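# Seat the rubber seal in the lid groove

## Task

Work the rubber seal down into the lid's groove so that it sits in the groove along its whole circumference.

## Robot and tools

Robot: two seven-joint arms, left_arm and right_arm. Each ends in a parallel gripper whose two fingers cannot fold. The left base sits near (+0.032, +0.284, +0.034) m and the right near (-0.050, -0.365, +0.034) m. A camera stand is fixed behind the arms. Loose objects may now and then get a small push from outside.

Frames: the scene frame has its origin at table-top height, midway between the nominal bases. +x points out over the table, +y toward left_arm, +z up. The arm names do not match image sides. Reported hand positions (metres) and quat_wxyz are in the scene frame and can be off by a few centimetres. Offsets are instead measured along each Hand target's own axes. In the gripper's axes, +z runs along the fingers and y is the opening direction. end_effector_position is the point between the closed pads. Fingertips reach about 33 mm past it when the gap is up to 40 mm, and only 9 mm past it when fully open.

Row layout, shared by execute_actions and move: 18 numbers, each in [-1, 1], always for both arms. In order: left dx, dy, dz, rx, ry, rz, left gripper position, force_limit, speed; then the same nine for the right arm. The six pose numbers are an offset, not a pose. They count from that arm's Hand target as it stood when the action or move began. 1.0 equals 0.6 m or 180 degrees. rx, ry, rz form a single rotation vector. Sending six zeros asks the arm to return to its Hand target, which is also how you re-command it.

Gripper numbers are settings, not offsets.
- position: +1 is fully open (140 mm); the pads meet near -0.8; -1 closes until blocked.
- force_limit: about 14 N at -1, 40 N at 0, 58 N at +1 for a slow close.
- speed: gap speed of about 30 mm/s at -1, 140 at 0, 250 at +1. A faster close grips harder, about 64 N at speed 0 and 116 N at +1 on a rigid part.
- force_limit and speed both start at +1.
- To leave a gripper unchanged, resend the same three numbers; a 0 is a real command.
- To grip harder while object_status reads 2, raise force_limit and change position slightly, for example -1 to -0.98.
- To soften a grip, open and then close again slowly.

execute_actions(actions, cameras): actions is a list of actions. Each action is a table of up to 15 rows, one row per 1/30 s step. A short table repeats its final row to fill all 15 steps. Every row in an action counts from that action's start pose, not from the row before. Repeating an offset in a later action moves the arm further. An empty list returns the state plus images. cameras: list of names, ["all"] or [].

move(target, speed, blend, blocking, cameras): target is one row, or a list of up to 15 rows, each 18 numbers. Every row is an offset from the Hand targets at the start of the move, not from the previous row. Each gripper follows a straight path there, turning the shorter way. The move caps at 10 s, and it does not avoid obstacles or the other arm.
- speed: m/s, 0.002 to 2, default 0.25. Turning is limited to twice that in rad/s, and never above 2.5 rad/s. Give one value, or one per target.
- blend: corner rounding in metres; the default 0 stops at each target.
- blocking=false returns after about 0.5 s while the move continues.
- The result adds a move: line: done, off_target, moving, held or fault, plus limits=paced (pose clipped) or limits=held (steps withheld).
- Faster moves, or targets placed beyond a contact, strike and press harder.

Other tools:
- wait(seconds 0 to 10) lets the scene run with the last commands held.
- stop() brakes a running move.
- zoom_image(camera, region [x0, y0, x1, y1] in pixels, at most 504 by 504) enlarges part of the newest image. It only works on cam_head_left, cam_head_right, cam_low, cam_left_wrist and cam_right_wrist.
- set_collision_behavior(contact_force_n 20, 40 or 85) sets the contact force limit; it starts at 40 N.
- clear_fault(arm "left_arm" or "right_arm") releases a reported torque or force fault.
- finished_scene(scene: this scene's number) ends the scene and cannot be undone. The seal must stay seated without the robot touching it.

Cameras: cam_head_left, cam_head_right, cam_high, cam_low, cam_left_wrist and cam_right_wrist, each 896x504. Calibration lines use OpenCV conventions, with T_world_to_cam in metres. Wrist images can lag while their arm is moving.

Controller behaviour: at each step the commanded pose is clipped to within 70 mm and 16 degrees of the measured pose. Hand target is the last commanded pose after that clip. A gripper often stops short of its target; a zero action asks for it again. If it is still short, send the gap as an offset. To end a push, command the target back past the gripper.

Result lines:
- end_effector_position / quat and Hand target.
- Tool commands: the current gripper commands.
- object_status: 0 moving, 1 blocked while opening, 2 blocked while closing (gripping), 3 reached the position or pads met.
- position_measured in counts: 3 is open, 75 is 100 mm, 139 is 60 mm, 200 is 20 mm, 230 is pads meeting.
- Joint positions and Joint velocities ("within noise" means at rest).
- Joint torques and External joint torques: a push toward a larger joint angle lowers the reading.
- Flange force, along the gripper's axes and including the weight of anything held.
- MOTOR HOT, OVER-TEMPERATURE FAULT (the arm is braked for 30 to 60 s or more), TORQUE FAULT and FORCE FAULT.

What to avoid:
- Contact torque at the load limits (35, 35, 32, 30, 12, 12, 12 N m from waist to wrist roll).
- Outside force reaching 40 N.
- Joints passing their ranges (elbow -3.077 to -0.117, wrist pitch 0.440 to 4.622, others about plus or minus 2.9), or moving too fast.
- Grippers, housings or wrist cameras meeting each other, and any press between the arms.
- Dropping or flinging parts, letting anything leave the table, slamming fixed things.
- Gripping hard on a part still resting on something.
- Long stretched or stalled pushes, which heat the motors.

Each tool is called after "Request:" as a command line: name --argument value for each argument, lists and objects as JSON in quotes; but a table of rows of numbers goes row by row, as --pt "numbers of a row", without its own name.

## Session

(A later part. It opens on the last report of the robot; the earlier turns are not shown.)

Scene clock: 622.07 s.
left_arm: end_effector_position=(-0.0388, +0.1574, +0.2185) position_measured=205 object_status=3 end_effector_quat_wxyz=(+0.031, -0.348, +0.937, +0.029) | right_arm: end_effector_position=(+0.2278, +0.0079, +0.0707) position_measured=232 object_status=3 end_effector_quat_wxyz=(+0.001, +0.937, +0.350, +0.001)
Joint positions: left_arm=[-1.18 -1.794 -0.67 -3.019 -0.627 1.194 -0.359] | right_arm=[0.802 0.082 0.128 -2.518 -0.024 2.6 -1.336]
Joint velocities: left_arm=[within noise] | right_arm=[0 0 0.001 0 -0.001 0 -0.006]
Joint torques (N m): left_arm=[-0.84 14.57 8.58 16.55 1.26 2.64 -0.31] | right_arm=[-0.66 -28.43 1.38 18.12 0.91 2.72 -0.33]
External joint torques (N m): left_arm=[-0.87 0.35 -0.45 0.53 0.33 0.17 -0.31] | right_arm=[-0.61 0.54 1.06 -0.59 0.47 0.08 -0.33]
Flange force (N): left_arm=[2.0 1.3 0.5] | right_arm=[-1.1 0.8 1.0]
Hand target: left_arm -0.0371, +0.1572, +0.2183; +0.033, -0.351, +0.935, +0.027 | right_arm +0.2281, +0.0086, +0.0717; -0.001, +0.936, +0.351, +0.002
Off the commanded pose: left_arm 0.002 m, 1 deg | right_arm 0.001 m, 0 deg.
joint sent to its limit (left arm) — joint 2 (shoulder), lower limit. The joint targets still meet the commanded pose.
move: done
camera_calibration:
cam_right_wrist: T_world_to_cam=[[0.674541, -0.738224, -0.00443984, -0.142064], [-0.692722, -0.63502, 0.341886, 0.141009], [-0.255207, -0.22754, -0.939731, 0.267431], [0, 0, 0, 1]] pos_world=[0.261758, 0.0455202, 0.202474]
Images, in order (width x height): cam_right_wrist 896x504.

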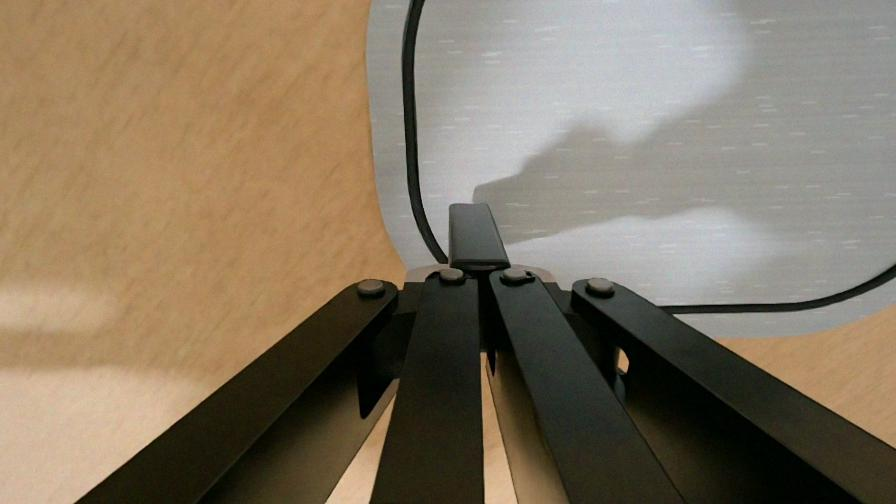

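Request:
move --target '[0,0,0,0,0,0,-0.6,0.3,-1,0.075,-0.01,-0.02,0,0,0,-0.85,0,-1]' --speed 0.1 --cameras '["cam_right_wrist"]'

Request:
zoom_image --camera "cam_right_wrist" --region '[300, 0, 600, 250]'

Scene clock: 628.50 s.
left_arm: end_effector_position=(-0.0388, +0.1574, +0.2185) position_measured=205 object_status=3 end_effector_quat_wxyz=(+0.031, -0.348, +0.937, +0.029) | right_arm: end_effector_position=(+0.2573, +0.0439, +0.0847) position_measured=232 object_status=3 end_effector_quat_wxyz=(-0.003, +0.937, +0.349, +0.002)
Joint positions: left_arm=[-1.18 -1.794 -0.67 -3.019 -0.627 1.194 -0.359] | right_arm=[0.801 0.157 0.123 -2.365 -0.028 2.527 -1.338]
Joint velocities: left_arm=[within noise] | right_arm=[0.001 -0.001 0 -0.001 -0.001 -0.004 0.001]
Joint torques (N m): left_arm=[-0.78 14.56 8.58 16.57 1.25 2.65 -0.29] | right_arm=[-0.18 -30.75 1.01 20.29 0.09 2.45 -0.23]
External joint torques (N m): left_arm=[-0.77 0.33 -0.45 0.54 0.31 0.19 -0.29] | right_arm=[-0.1 2.04 0.36 0.31 -0.41 -0.23 -0.23]
Flange force (N): left_arm=[2.1 1.0 0.4] | right_arm=[6.2 -1.1 3.9]
Hand target: left_arm -0.0371, +0.1572, +0.2183; +0.033, -0.351, +0.935, +0.027 | right_arm +0.2580, +0.0427, +0.0839; -0.001, +0.936, +0.351, +0.002
Off the commanded pose: left_arm 0.002 m, 1 deg | right_arm 0.002 m, 0 deg.
joint sent to its limit (left arm) — joint 2 (shoulder), lower limit. The joint targets still meet the commanded pose.
move: done
camera_calibration:
cam_right_wrist: T_world_to_cam=[[0.672724, -0.739821, -0.0103681, -0.134318], [-0.694375, -0.636115, 0.336455, 0.180448], [-0.255512, -0.219142, -0.941643, 0.296241], [0, 0, 0, 1]] pos_world=[0.291351, 0.0803331, 0.216847]
Images, in order (width x height): cam_right_wrist 896x504.

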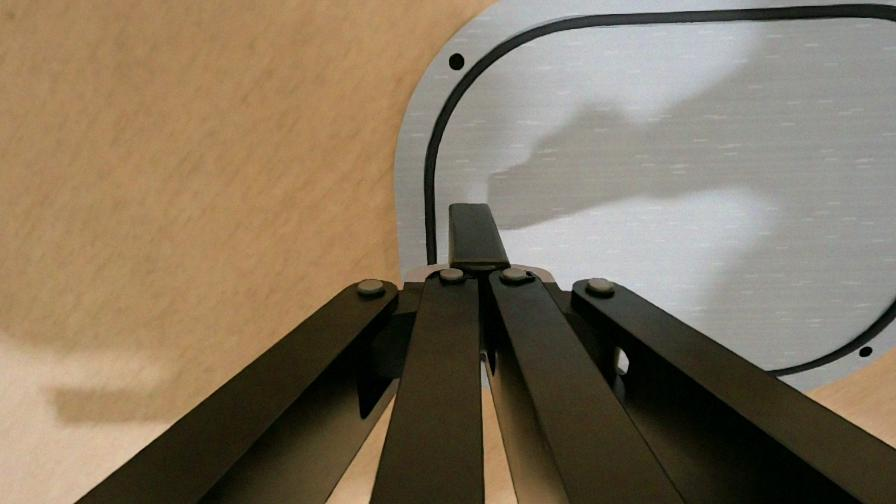

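Scaled by 1.680 from the camera's 896x504 image, which has a finer 1280x720 frame.

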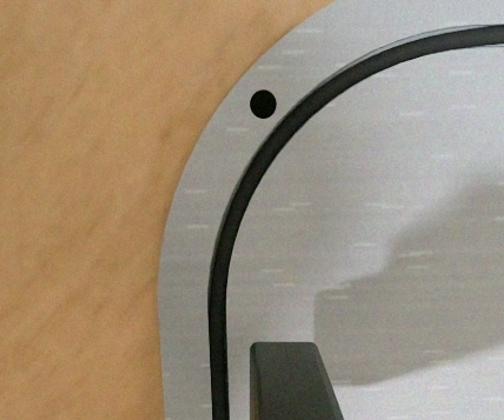

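Request:
move --pt "0 0 0 0 0 0 -0.6 0.3 -1 0.018 -0.0217 0.04 0 0 0 -0.85 0 -1" --pt "0 0 0 0 0 0 -0.6 0.3 -1 0.016 -0.0233 0.0665 0 0 0 -0.85 0 -1" --pt "0 0 0 0 0 0 -0.6 0.3 -1 0.016 -0.0233 0.04 0 0 0 -0.85 0 -1" --pt "0 0 0 0 0 0 -0.6 0.3 -1 0.0555 -0.013 0.04 0 0 0 -0.85 0 -1" --pt "0 0 0 0 0 0 -0.6 0.3 -1 0.0545 -0.0215 0.0665 0 0 0 -0.85 0 -1" --pt "0 0 0 0 0 0 -0.6 0.3 -1 0.0545 -0.0215 0.04 0 0 0 -0.85 0 -1" --pt "0 0 0 0 0 0 -0.6 0.3 -1 0.082 0.002 0.04 0 0 0 -0.85 0 -1" --pt "0 0 0 0 0 0 -0.6 0.3 -1 0.084 -0.005 0.0665 0 0 0 -0.85 0 -1" --pt "0 0 0 0 0 0 -0.6 0.3 -1 0.084 -0.005 0.04 0 0 0 -0.85 0 -1" --pt "0 0 0 0 0 0 -0.6 0.3 -1 0.104 0.0283 0.04 0 0 0 -0.85 0 -1" --pt "0 0 0 0 0 0 -0.6 0.3 -1 0.106 0.0245 0.0665 0 0 0 -0.85 0 -1" --pt "0 0 0 0 0 0 -0.6 0.3 -1 0.106 0.0245 0.04 0 0 0 -0.85 0 -1" --pt "0 0 0 0 0 0 -0.6 0.3 -1 -0.02 0.13 -0.2 0 0 0 -0.85 0 -1" --speed 0.08 --blend '[0.002,0,0.002,0.002,0,0.002,0.002,0,0.002,0.002,0,0.002,0]' --cameras '["cam_right_wrist"]'

Request:
move --target '[0,0,0,0,0,0,-0.6,0.3,-1,0,0,0,0,0,0,-0.85,0,-1]' --cameras '["all"]'

Request:
zoom_image --camera "cam_right_wrist" --region '[200, 0, 500, 300]'

Request:
zoom_image --camera "cam_right_wrist" --region '[450, 0, 896, 300]'

Scene clock: 649.53 s.
left_arm: end_effector_position=(-0.0388, +0.1574, +0.2185) position_measured=205 object_status=3 end_effector_quat_wxyz=(+0.031, -0.348, +0.937, +0.029) | right_arm: end_effector_position=(+0.3009, -0.0243, +0.2031) position_measured=232 object_status=3 end_effector_quat_wxyz=(+0.000, +0.937, +0.350, +0.003)
Joint positions: left_arm=[-1.18 -1.794 -0.67 -3.019 -0.627 1.194 -0.359] | right_arm=[0.686 -0.117 0.086 -2.345 0.01 2.233 -1.52]
Joint velocities: left_arm=[within noise] | right_arm=[-0.001 0 -0.001 0.001 0.002 -0.002 -0.005]
Joint torques (N m): left_arm=[-0.8 14.61 8.59 16.54 1.25 2.62 -0.32] | right_arm=[0.14 -26.25 -0.25 22.6 1.16 2.33 -0.4]
External joint torques (N m): left_arm=[-0.81 0.37 -0.44 0.61 0.31 0.16 -0.32] | right_arm=[0.14 0.44 0.16 -0.57 0.48 -0.32 -0.4]
Flange force (N): left_arm=[2.3 1.1 0.2] | right_arm=[-0.7 0.4 0.4]
Hand target: left_arm -0.0371, +0.1572, +0.2183; +0.033, -0.351, +0.935, +0.027 | right_arm +0.3000, -0.0244, +0.2038; -0.001, +0.936, +0.351, +0.002
Off the commanded pose: left_arm 0.002 m, 1 deg | right_arm 0.001 m, 0 deg.
joint sent to its limit (left arm) — joint 2 (shoulder), lower limit. The joint targets still meet the commanded pose.
move: done
camera_calibration:
cam_right_wrist: T_world_to_cam=[[0.674118, -0.738613, -0.0039437, -0.214525], [-0.694117, -0.635316, 0.33849, 0.126978], [-0.252518, -0.225445, -0.940962, 0.402774], [0, 0, 0, 1]] pos_world=[0.334461, 0.0130234, 0.335168]
Images, in order (width x height): cam_right_wrist 896x504.

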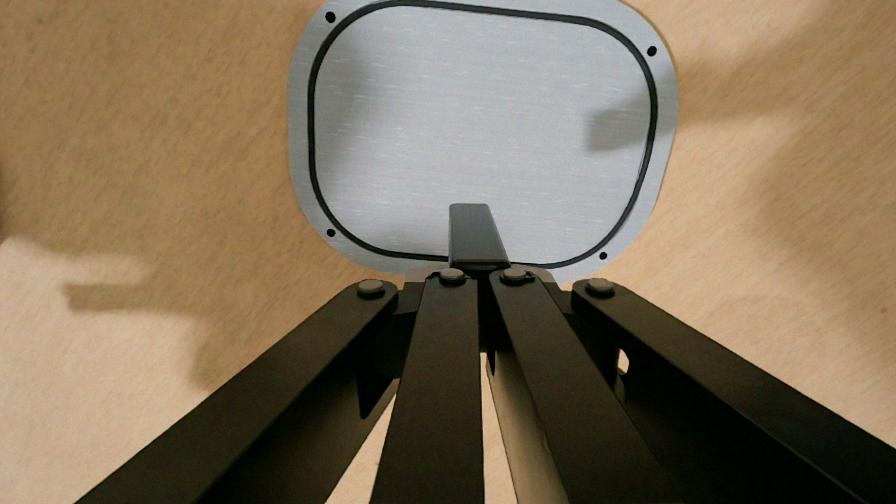

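Scene clock: 650.03 s.
left_arm: end_effector_position=(-0.0388, +0.1574, +0.2185) position_measured=205 object_status=3 end_effector_quat_wxyz=(+0.031, -0.348, +0.937, +0.029) | right_arm: end_effector_position=(+0.3008, -0.0243, +0.2031) position_measured=232 object_status=3 end_effector_quat_wxyz=(+0.000, +0.937, +0.350, +0.003)
Joint positions: left_arm=[-1.18 -1.794 -0.67 -3.019 -0.627 1.194 -0.359] | right_arm=[0.686 -0.117 0.086 -2.345 0.01 2.233 -1.522]
Joint torques (N m): left_arm=[-0.82 14.62 8.54 16.56 1.24 2.64 -0.28] | right_arm=[0.01 -26.28 -0.14 22.64 1.15 2.36 -0.33]
External joint torques (N m): left_arm=[-0.8 0.4 -0.52 0.52 0.3 0.17 -0.28] | right_arm=[0.05 0.44 0.32 -0.56 0.47 -0.29 -0.33]
Flange force (N): left_arm=[2.4 0.9 0.5] | right_arm=[-0.6 0.2 0.5]
Hand target: left_arm -0.0371, +0.1572, +0.2183; +0.033, -0.351, +0.935, +0.027 | right_arm +0.3000, -0.0244, +0.2038; -0.001, +0.936, +0.351, +0.002
Off the commanded pose: left_arm 0.002 m, 1 deg | right_arm 0.001 m, 0 deg.
joint sent to its limit (left arm) — joint 2 (shoulder), lower limit. The joint targets still meet the commanded pose.
move: done
camera_calibration:
cam_left_wrist: T_world_to_cam=[[-0.656304, 0.753761, 0.0333004, -0.144538], [0.693224, 0.584996, 0.420976, -0.155234], [0.297835, 0.299373, -0.90646, 0.299863], [0, 0, 0, 1]] pos_world=[-0.0765588, 0.109988, 0.341977]
cam_right_wrist: T_world_to_cam=[[0.67511, -0.737706, -0.00395615, -0.2148], [-0.69319, -0.636188, 0.33875, 0.126526], [-0.252415, -0.225951, -0.940868, 0.402691], [0, 0, 0, 1]] pos_world=[0.334365, 0.0130235, 0.335168]

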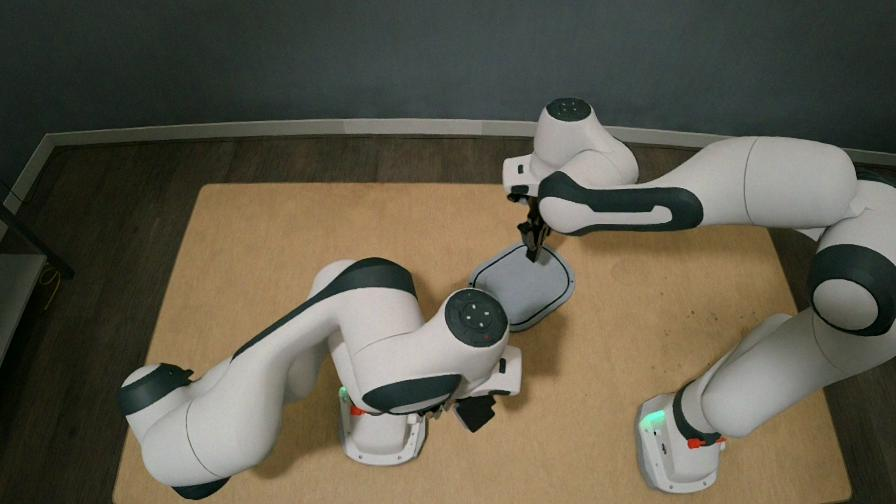

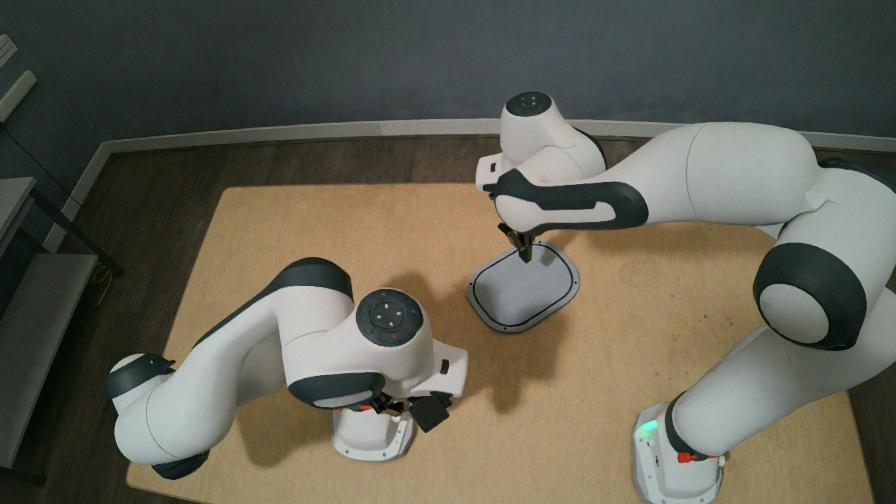

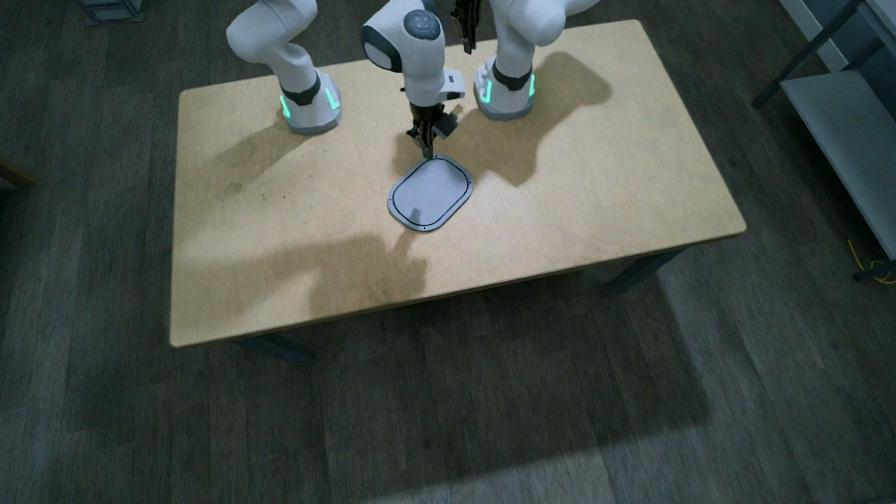

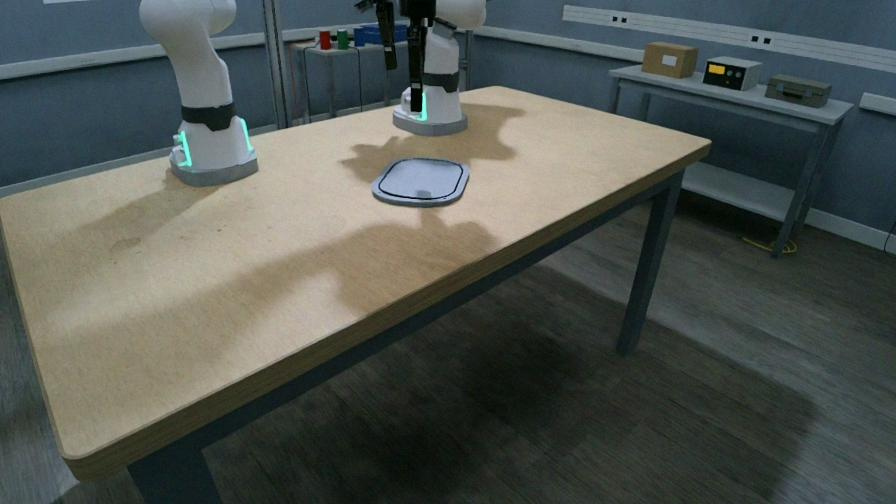

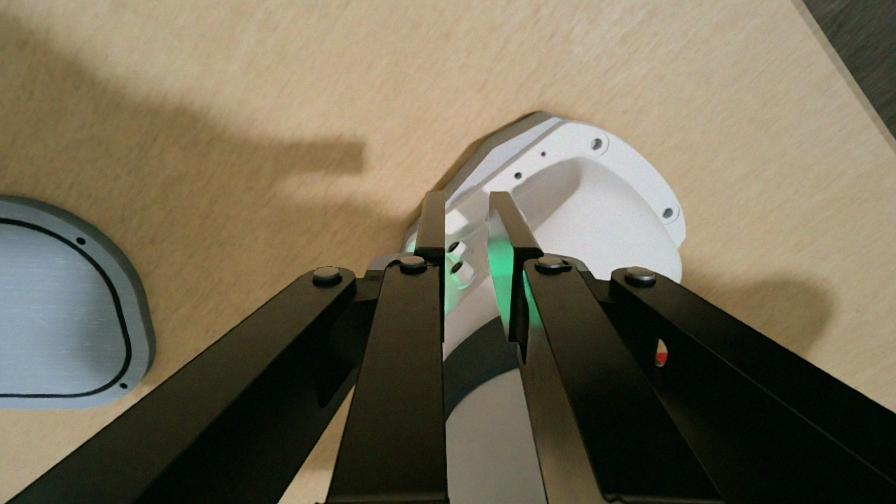

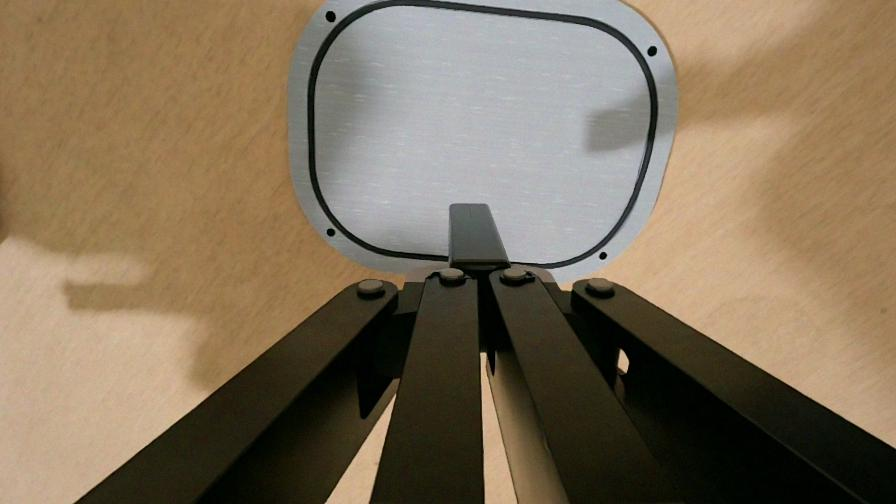

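Scaled by 1.680 from the camera's 896x504 image, which has a finer 1280x720 frame.

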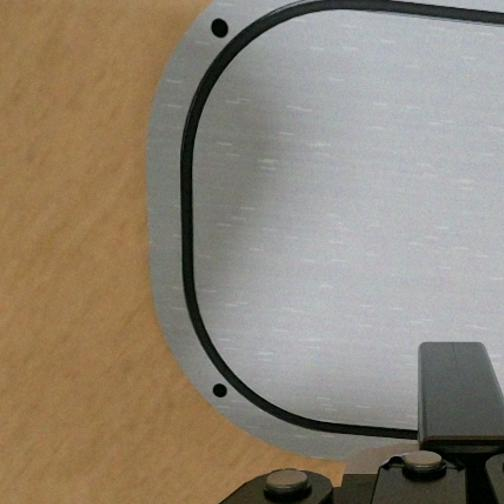

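Scaled by 1.130 from the camera's 896x504 image, which has a finer 1280x720 frame.

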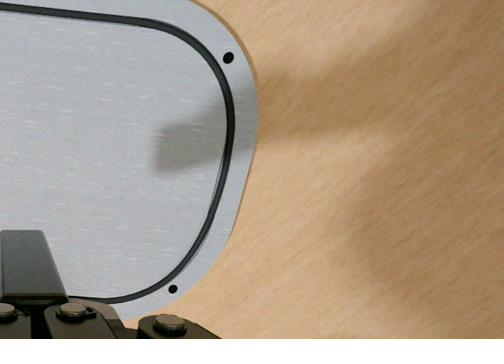

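Request:
zoom_image --camera "cam_right_wrist" --region '[570, 0, 690, 130]'

Request:
zoom_image --camera "cam_right_wrist" --region '[550, 120, 690, 270]'

Request:
zoom_image --camera "cam_right_wrist" --region '[290, 0, 420, 130]'

Request:
zoom_image --camera "cam_right_wrist" --region '[290, 130, 460, 270]'

Request:
zoom_image --camera "cam_right_wrist" --region '[400, 0, 600, 60]'

Request:
zoom_image --camera "cam_low" --region '[360, 150, 480, 215]'

Scaled by 3.877 from the camera's 896x504 image, which has a finer 1280x720 frame.

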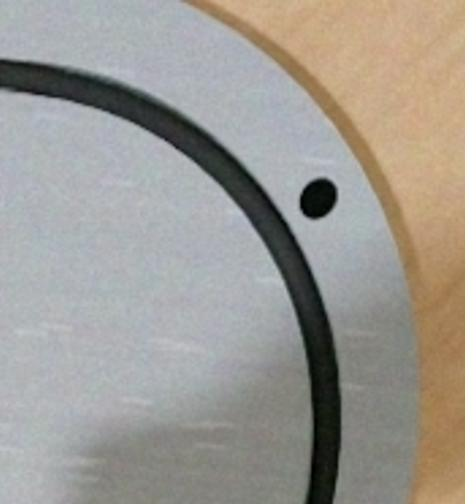

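Scaled by 3.360 from the camera's 896x504 image, which has a finer 1280x720 frame.

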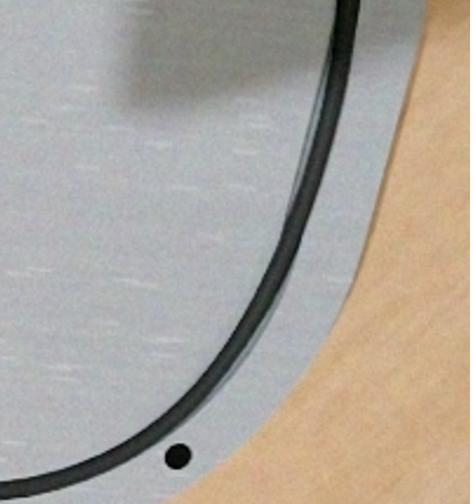

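Scaled by 3.877 from the camera's 896x504 image, which has a finer 1280x720 frame.

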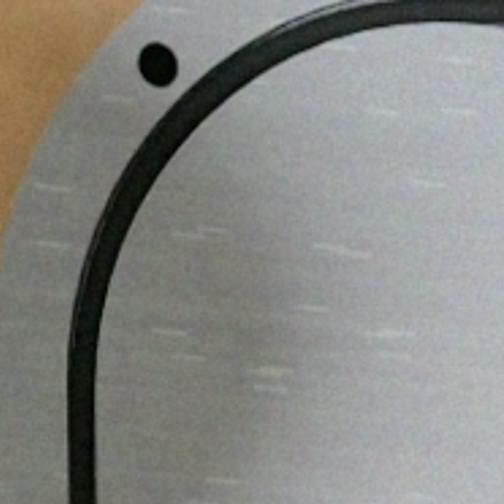

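Scaled by 2.965 from the camera's 896x504 image, which has a finer 1280x720 frame.

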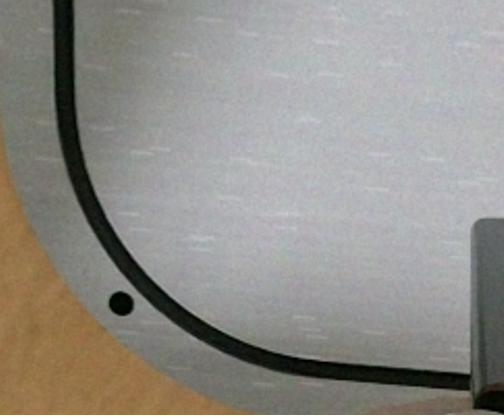

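Scaled by 2.520 from the camera's 896x504 image, which has a finer 1280x720 frame.

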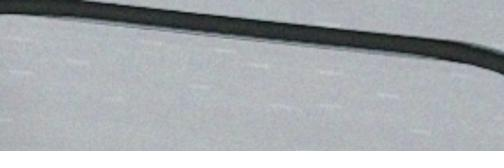

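Scaled by 4.200 from the camera's 896x504 image, which has a finer 1280x720 frame.

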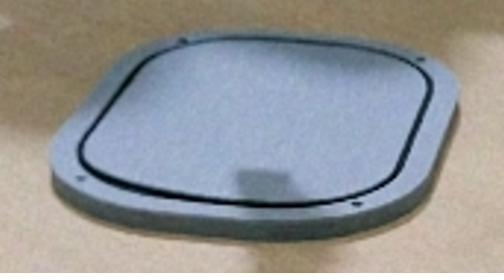

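Request:
move --pt "0 0 0 0 0 0 -0.6 0.3 -1 0.026 0.229 0.2408 0 0 0 -0.85 0 -1" --pt "0 0 0 0 0 0 -0.6 0.3 -1 0.026 0.2205 0.267 0 0 0 -0.85 0 -1" --pt "0 0 0 0 0 0 -0.6 0.3 -1 0.026 0.2205 0.2408 0 0 0 -0.85 0 -1" --pt "0 0 0 0 0 0 -0.6 0.3 -1 -0.0065 0.2257 0.2408 0 0 0 -0.85 0 -1" --pt "0 0 0 0 0 0 -0.6 0.3 -1 -0.0065 0.217 0.267 0 0 0 -0.85 0 -1" --pt "0 0 0 0 0 0 -0.6 0.3 -1 -0.0065 0.217 0.2408 0 0 0 -0.85 0 -1" --pt "0 0 0 0 0 0 -0.6 0.3 -1 -0.033 0.22 0.2408 0 0 0 -0.85 0 -1" --pt "0 0 0 0 0 0 -0.6 0.3 -1 -0.033 0.2185 0.267 0 0 0 -0.85 0 -1" --pt "0 0 0 0 0 0 -0.6 0.3 -1 -0.033 0.2185 0.2408 0 0 0 -0.85 0 -1" --speed '[0.15,0.07,0.07,0.07,0.07,0.07,0.07,0.07,0.07]' --blend '[0,0,0.002,0.002,0,0.002,0.002,0,0]'

Scene clock: 675.93 s.
left_arm: end_effector_position=(-0.0388, +0.1574, +0.2185) position_measured=205 object_status=3 end_effector_quat_wxyz=(+0.031, -0.348, +0.937, +0.029) | right_arm: end_effector_position=(+0.3723, -0.1360, +0.0583) position_measured=232 object_status=3 end_effector_quat_wxyz=(-0.001, +0.937, +0.349, +0.002)
Joint positions: left_arm=[-1.18 -1.794 -0.67 -3.019 -0.627 1.194 -0.359] | right_arm=[0.508 0.146 -0.011 -2.472 0.006 2.623 -1.792]
Joint velocities: left_arm=[within noise] | right_arm=[0 -0.001 0 0 -0.001 -0.004 0]
Joint torques (N m): left_arm=[-0.78 14.61 8.6 16.54 1.26 2.63 -0.31] | right_arm=[-0.01 -30.59 1.14 17.97 0.48 2.32 -0.28]
External joint torques (N m): left_arm=[-0.73 0.39 -0.47 0.49 0.33 0.16 -0.31] | right_arm=[0.1 0.58 1.15 -0.44 0.03 -0.31 -0.29]
Flange force (N): left_arm=[2.2 0.8 0.3] | right_arm=[0.3 -0.3 0.7]
Hand target: left_arm -0.0371, +0.1572, +0.2183; +0.033, -0.351, +0.935, +0.027 | right_arm +0.3717, -0.1356, +0.0590; -0.001, +0.936, +0.351, +0.002
Off the commanded pose: left_arm 0.002 m, 1 deg | right_arm 0.001 m, 0 deg.
joint sent to its limit (left arm) — joint 2 (shoulder), lower limit. The joint targets still meet the commanded pose.
move: done

Request:
move --pt "0 0 0 0 0 0 -0.6 0.3 -1 -0.0255 -0.01 0 0 0 0 -0.85 0 -1" --pt "0 0 0 0 0 0 -0.6 0.3 -1 -0.033 -0.004 0.0262 0 0 0 -0.85 0 -1" --pt "0 0 0 0 0 0 -0.6 0.3 -1 -0.033 -0.004 0 0 0 0 -0.85 0 -1" --pt "0 0 0 0 0 0 -0.6 0.3 -1 -0.05 -0.0255 0 0 0 0 -0.85 0 -1" --pt "0 0 0 0 0 0 -0.6 0.3 -1 -0.058 -0.0185 0.0262 0 0 0 -0.85 0 -1" --pt "0 0 0 0 0 0 -0.6 0.3 -1 -0.058 -0.0185 -0.02 0 0 0 -0.85 0 -1" --pt "0 0 0 0 0 0 -0.6 0.3 -1 -0.06 -0.1 -0.09 0 0 0 -0.85 0 -1" --speed 0.07 --blend '[0.002,0,0.002,0.002,0,0.002,0]' --cameras '["cam_right_wrist"]'

Request:
zoom_image --camera "cam_right_wrist" --region '[480, 0, 780, 250]'

Scene clock: 686.40 s.
left_arm: end_effector_position=(-0.0388, +0.1574, +0.2185) position_measured=205 object_status=3 end_effector_quat_wxyz=(+0.031, -0.348, +0.937, +0.029) | right_arm: end_effector_position=(+0.3057, -0.1150, +0.1122) position_measured=232 object_status=3 end_effector_quat_wxyz=(+0.000, +0.935, +0.355, +0.002)
Joint positions: left_arm=[-1.18 -1.794 -0.67 -3.019 -0.627 1.194 -0.359] | right_arm=[0.562 -0.1 0.053 -2.604 0.008 2.508 -1.69]
Joint velocities: left_arm=[within noise] | right_arm=[0.001 0.001 0.001 0 0 0 0.006]
Joint torques (N m): left_arm=[-0.76 14.57 8.55 16.52 1.25 2.64 -0.27] | right_arm=[0.01 -24 0.74 19.76 0.94 2.36 0.09]
External joint torques (N m): left_arm=[-0.76 0.35 -0.49 0.5 0.32 0.17 -0.27] | right_arm=[0.06 0.42 1.02 -0.42 0.41 -0.29 0.09]
Flange force (N): left_arm=[2.2 0.9 0.5] | right_arm=[0.0 -1.6 0.3]
Hand target: left_arm -0.0371, +0.1572, +0.2183; +0.033, -0.351, +0.935, +0.027 | right_arm +0.3050, -0.1143, +0.1130; -0.001, +0.936, +0.351, +0.002
Off the commanded pose: left_arm 0.002 m, 1 deg | right_arm 0.001 m, 1 deg.
joint sent to its limit (left arm) — joint 2 (shoulder), lower limit. The joint targets still meet the commanded pose.
move: done
camera_calibration:
cam_right_wrist: T_world_to_cam=[[0.683402, -0.730023, -0.00530079, -0.286789], [-0.685443, -0.644135, 0.339496, 0.0996966], [-0.251254, -0.228379, -0.940592, 0.297189], [0, 0, 0, 1]] pos_world=[0.338998, -0.0772726, 0.244166]
Images, in order (width x height): cam_right_wrist 896x504.

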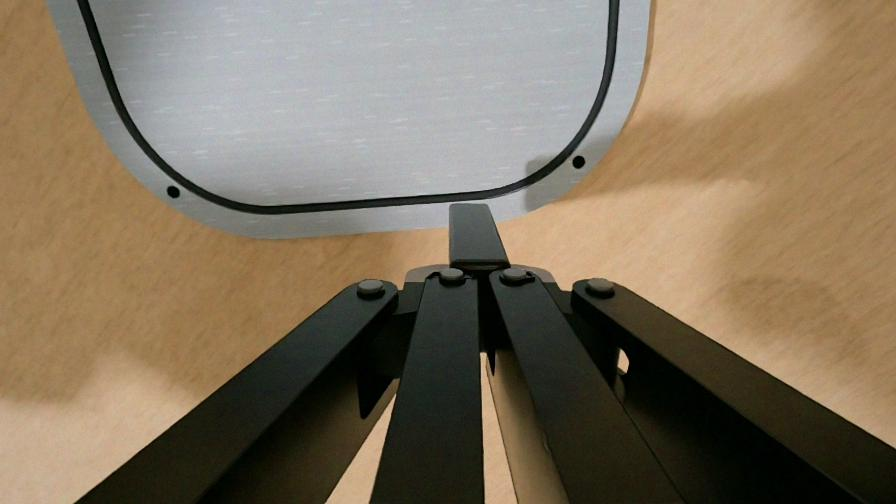

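Scaled by 1.680 from the camera's 896x504 image, which has a finer 1280x720 frame.

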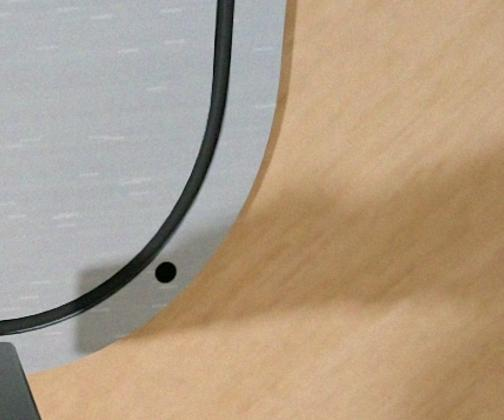

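Request:
zoom_image --camera "cam_right_wrist" --region '[400, 130, 600, 215]'

Request:
zoom_image --camera "cam_right_wrist" --region '[200, 150, 420, 230]'

Request:
zoom_image --camera "cam_right_wrist" --region '[60, 0, 240, 215]'

Scaled by 2.520 from the camera's 896x504 image, which has a finer 1280x720 frame.

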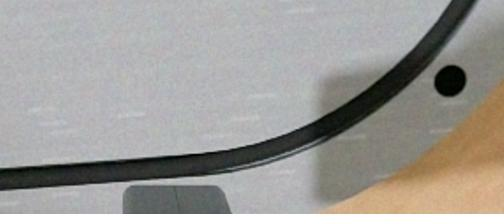

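Scaled by 2.291 from the camera's 896x504 image, which has a finer 1280x720 frame.

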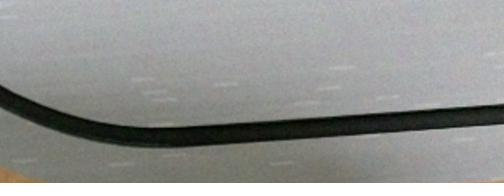

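Scaled by 2.344 from the camera's 896x504 image, which has a finer 1280x720 frame.

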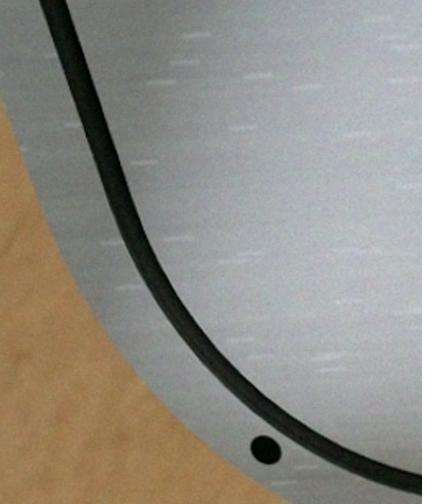

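Request:
move --pt "0 0 0 0 0 0 -0.6 0.3 -1 0.0188 0.0855 0.0895 0 0 0 -0.85 0 -1" --pt "0 0 0 0 0 0 -0.6 0.3 -1 0.0188 0.0855 0.1157 0 0 0 -0.85 0 -1" --pt "0 0 0 0 0 0 -0.6 0.3 -1 0.0188 0.0855 0.0895 0 0 0 -0.85 0 -1" --pt "0 0 0 0 0 0 -0.6 0.3 -1 0.005 0.0565 0.0895 0 0 0 -0.85 0 -1" --pt "0 0 0 0 0 0 -0.6 0.3 -1 0.005 0.0565 0.1157 0 0 0 -0.85 0 -1" --pt "0 0 0 0 0 0 -0.6 0.3 -1 0.005 0.0565 0.0895 0 0 0 -0.85 0 -1" --pt "0 0 0 0 0 0 -0.6 0.3 -1 -0.002 0.018 0.0895 0 0 0 -0.85 0 -1" --pt "0 0 0 0 0 0 -0.6 0.3 -1 -0.002 0.018 0.1157 0 0 0 -0.85 0 -1" --pt "0 0 0 0 0 0 -0.6 0.3 -1 -0.002 0.018 0.0895 0 0 0 -0.85 0 -1" --speed '[0.12,0.07,0.07,0.07,0.07,0.07,0.07,0.07,0.07]' --blend '[0.002,0,0.002,0.002,0,0.002,0.002,0,0]'

Request:
move --pt "0 0 0 0 0 0 -0.6 0.3 -1 -0.0045 -0.0435 0 0 0 0 -0.85 0 -1" --pt "0 0 0 0 0 0 -0.6 0.3 -1 -0.0045 -0.0435 0.0262 0 0 0 -0.85 0 -1" --pt "0 0 0 0 0 0 -0.6 0.3 -1 -0.0045 -0.0435 0 0 0 0 -0.85 0 -1" --pt "0 0 0 0 0 0 -0.6 0.3 -1 -0.007 -0.0872 0 0 0 0 -0.85 0 -1" --pt "0 0 0 0 0 0 -0.6 0.3 -1 -0.007 -0.0872 0.0262 0 0 0 -0.85 0 -1" --pt "0 0 0 0 0 0 -0.6 0.3 -1 -0.007 -0.0872 0 0 0 0 -0.85 0 -1" --pt "0 0 0 0 0 0 -0.6 0.3 -1 -0.0107 -0.131 0 0 0 0 -0.85 0 -1" --pt "0 0 0 0 0 0 -0.6 0.3 -1 -0.0107 -0.131 0.0262 0 0 0 -0.85 0 -1" --pt "0 0 0 0 0 0 -0.6 0.3 -1 -0.0107 -0.131 -0.02 0 0 0 -0.85 0 -1" --pt "0 0 0 0 0 0 -0.6 0.3 -1 0.03 -0.15 -0.13 0 0 0 -0.85 0 -1" --speed 0.07 --blend '[0.002,0,0.002,0.002,0,0.002,0.002,0,0.002,0]' --cameras '["cam_right_wrist"]'

Request:
zoom_image --camera "cam_right_wrist" --region '[320, 0, 720, 240]'

Scene clock: 714.40 s.
left_arm: end_effector_position=(-0.0388, +0.1574, +0.2185) position_measured=205 object_status=3 end_effector_quat_wxyz=(+0.031, -0.348, +0.937, +0.029) | right_arm: end_effector_position=(+0.3119, -0.1236, +0.0584) position_measured=232 object_status=3 end_effector_quat_wxyz=(-0.002, +0.936, +0.353, +0.002)
Joint positions: left_arm=[-1.18 -1.794 -0.67 -3.019 -0.627 1.194 -0.359] | right_arm=[0.554 0.042 0.034 -2.622 0.002 2.668 -1.706]
Joint velocities: left_arm=[within noise] | right_arm=[0 0 0.002 0 0 -0.005 0.001]
Joint torques (N m): left_arm=[-0.77 14.62 8.51 16.57 1.25 2.65 -0.3] | right_arm=[0.56 -26.47 0.98 17.46 0.43 2.45 0.13]
External joint torques (N m): left_arm=[-0.83 0.32 -0.53 0.63 0.3 0.19 -0.3] | right_arm=[0.5 0.52 0.83 -0.33 0.03 -0.2 0.13]
Flange force (N): left_arm=[2.5 1.2 0.5] | right_arm=[0.6 -1.7 0.9]
Hand target: left_arm -0.0371, +0.1572, +0.2183; +0.033, -0.351, +0.935, +0.027 | right_arm +0.3113, -0.1230, +0.0593; -0.001, +0.936, +0.351, +0.002
Off the commanded pose: left_arm 0.002 m, 1 deg | right_arm 0.001 m, 0 deg.
joint sent to its limit (left arm) — joint 2 (shoulder), lower limit. The joint targets still meet the commanded pose.
move: done

Scene clock: 719.93 s.
left_arm: end_effector_position=(-0.0388, +0.1574, +0.2185) position_measured=205 object_status=3 end_effector_quat_wxyz=(+0.031, -0.348, +0.937, +0.029) | right_arm: end_effector_position=(+0.2663, -0.0451, +0.1362) position_measured=232 object_status=3 end_effector_quat_wxyz=(+0.000, +0.935, +0.354, +0.002)
Joint positions: left_arm=[-1.18 -1.794 -0.67 -3.019 -0.627 1.194 -0.359] | right_arm=[0.667 -0.112 0.127 -2.539 0.019 2.431 -1.517]
Joint velocities: left_arm=[within noise] | right_arm=[0 0 0 0 -0.001 -0.004 0.001]
Joint torques (N m): left_arm=[-0.79 14.58 8.61 16.51 1.26 2.63 -0.29] | right_arm=[0.54 -23.93 0.48 21.57 1.04 2.4 0.19]
External joint torques (N m): left_arm=[-0.83 0.36 -0.4 0.55 0.32 0.17 -0.29] | right_arm=[0.47 0.82 0.91 0.43 0.47 -0.25 0.19]
Flange force (N): left_arm=[2.0 1.1 0.2] | right_arm=[3.4 -2.3 0.6]
Hand target: left_arm -0.0371, +0.1572, +0.2183; +0.033, -0.351, +0.935, +0.027 | right_arm +0.2655, -0.0437, +0.1374; -0.001, +0.936, +0.351, +0.002
Off the commanded pose: left_arm 0.002 m, 1 deg | right_arm 0.002 m, 0 deg.
joint sent to its limit (left arm) — joint 2 (shoulder), lower limit. The joint targets still meet the commanded pose.
move: done
camera_calibration:
cam_right_wrist: T_world_to_cam=[[0.681398, -0.731897, -0.00476757, -0.208332], [-0.687241, -0.642037, 0.339836, 0.109958], [-0.251786, -0.228287, -0.940473, 0.325931], [0, 0, 0, 1]] pos_world=[0.29959, -0.00747443, 0.268169]
Images, in order (width x height): cam_right_wrist 896x504.

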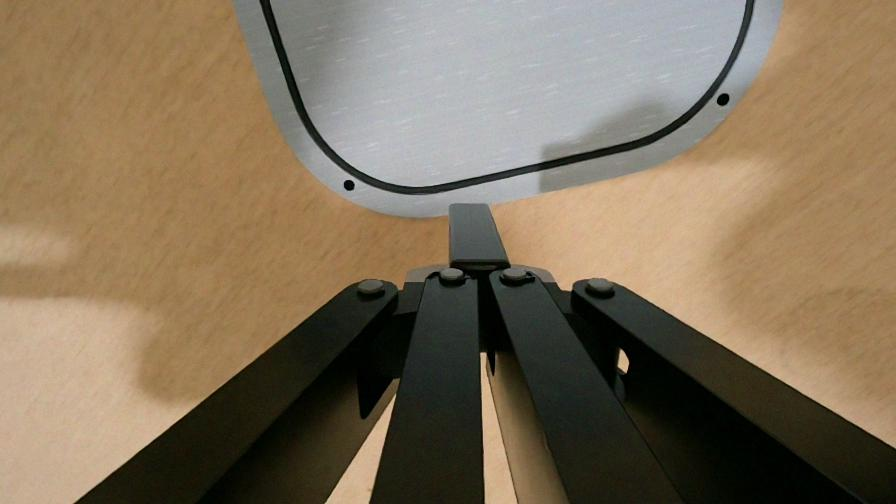

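Scaled by 1.260 from the camera's 896x504 image, which has a finer 1280x720 frame.

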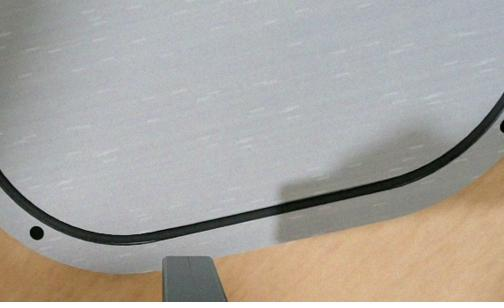

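Request:
move --pt "0 0 0 0 0 0 -0.6 0.3 -1 -0.0045 -0.0222 0.13 0 0 0 -0.85 0 -1" --pt "0 0 0 0 0 0 -0.6 0.3 -1 -0.0085 -0.0222 0.1565 0 0 0 -0.85 0 -1" --pt "0 0 0 0 0 0 -0.6 0.3 -1 -0.0085 -0.0222 0.13 0 0 0 -0.85 0 -1" --pt "0 0 0 0 0 0 -0.6 0.3 -1 0.001 -0.065 0.13 0 0 0 -0.85 0 -1" --pt "0 0 0 0 0 0 -0.6 0.3 -1 -0.003 -0.065 0.1565 0 0 0 -0.85 0 -1" --pt "0 0 0 0 0 0 -0.6 0.3 -1 -0.003 -0.065 0.13 0 0 0 -0.85 0 -1" --pt "0 0 0 0 0 0 -0.6 0.3 -1 -0.08 0 -0.1 0 0 0 -0.85 0 -1" --speed '[0.12,0.07,0.07,0.07,0.07,0.07,0.1]' --blend '[0.002,0,0.002,0.002,0,0.002,0]' --cameras '["cam_right_wrist","cam_low"]'

Request:
zoom_image --camera "cam_right_wrist" --region '[240, 0, 500, 160]'

Request:
zoom_image --camera "cam_right_wrist" --region '[480, 0, 740, 160]'

Request:
zoom_image --camera "cam_low" --region '[360, 150, 480, 215]'

Scene clock: 737.63 s.
left_arm: end_effector_position=(-0.0388, +0.1574, +0.2185) position_measured=205 object_status=3 end_effector_quat_wxyz=(+0.031, -0.348, +0.937, +0.029) | right_arm: end_effector_position=(+0.2295, -0.0755, +0.1963) position_measured=232 object_status=3 end_effector_quat_wxyz=(-0.001, +0.937, +0.348, +0.002)
Joint positions: left_arm=[-1.18 -1.794 -0.67 -3.019 -0.627 1.194 -0.359] | right_arm=[0.716 -0.371 0.087 -2.62 0.041 2.254 -1.511]
Joint velocities: left_arm=[within noise] | right_arm=[-0.001 0 0.001 0 0.001 -0.005 -0.003]
Joint torques (N m): left_arm=[-0.79 14.6 8.58 16.56 1.25 2.62 -0.31] | right_arm=[0.54 -17.55 -0.99 22.95 0.72 2.18 -0.28]
External joint torques (N m): left_arm=[-0.81 0.37 -0.45 0.62 0.31 0.16 -0.31] | right_arm=[0.58 -0.11 0.21 0.05 0.04 -0.45 -0.28]
Flange force (N): left_arm=[2.3 1.1 0.2] | right_arm=[-0.5 -0.3 -1.6]
Hand target: left_arm -0.0371, +0.1572, +0.2183; +0.033, -0.351, +0.935, +0.027 | right_arm +0.2292, -0.0755, +0.1972; -0.001, +0.936, +0.351, +0.002
Off the commanded pose: left_arm 0.002 m, 1 deg | right_arm 0.001 m, 0 deg.
joint sent to its limit (left arm) — joint 2 (shoulder), lower limit. The joint targets still meet the commanded pose.
move: done
camera_calibration:
cam_right_wrist: T_world_to_cam=[[0.672081, -0.740448, -0.00653587, -0.203401], [-0.695031, -0.633853, 0.339355, 0.0472857], [-0.255418, -0.223531, -0.940636, 0.367559], [0, 0, 0, 1]] pos_world=[0.263448, -0.0384751, 0.328363]
Images, in order (width x height): cam_low 896x504, cam_right_wrist 896x504.

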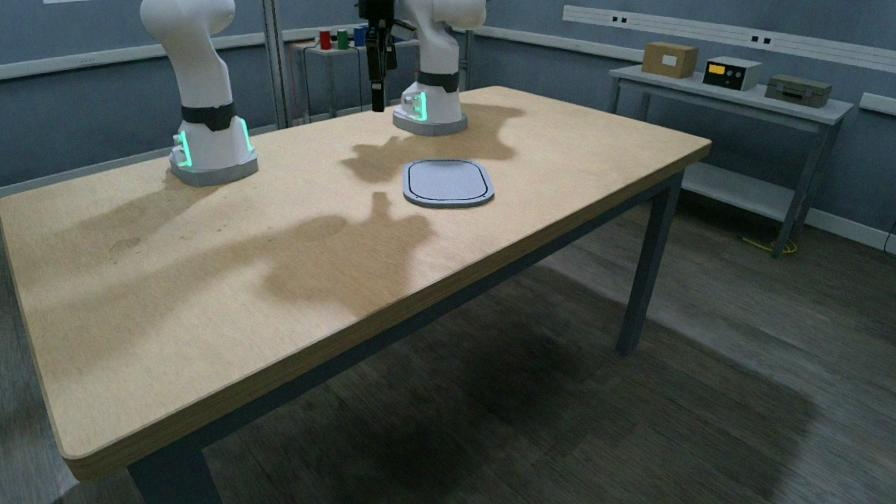

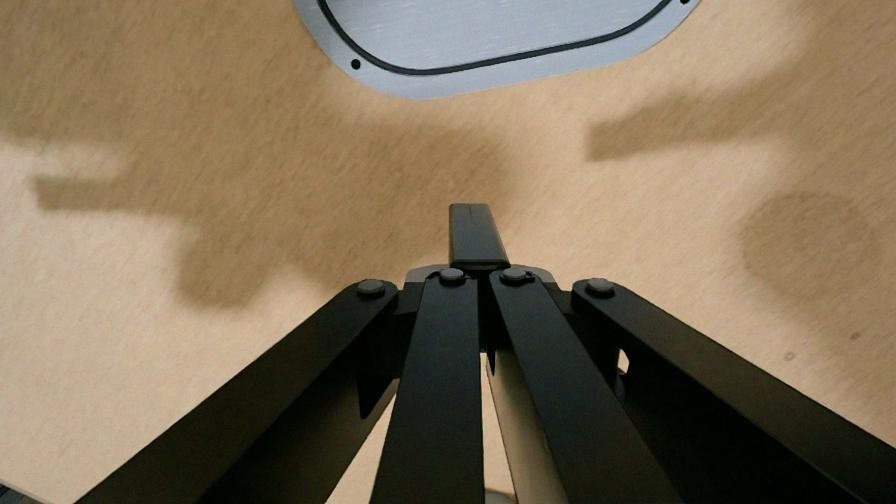

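Scaled by 1.938 from the camera's 896x504 image, which has a finer 1280x720 frame.

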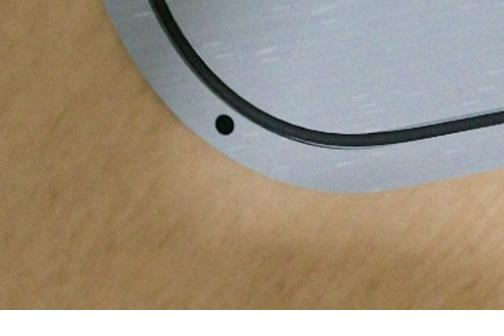

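Scaled by 1.938 from the camera's 896x504 image, which has a finer 1280x720 frame.

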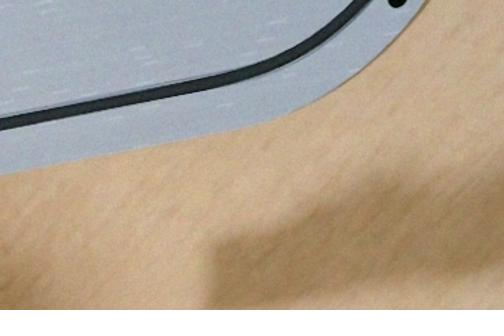

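Scaled by 4.200 from the camera's 896x504 image, which has a finer 1280x720 frame.

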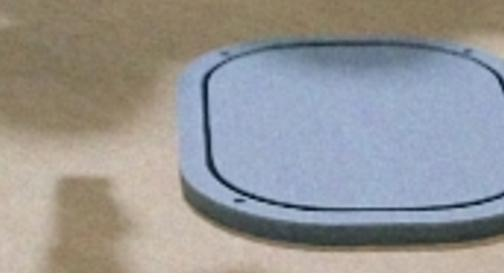

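Request:
finished_scene --scene 2

The scene is finished: the task was done.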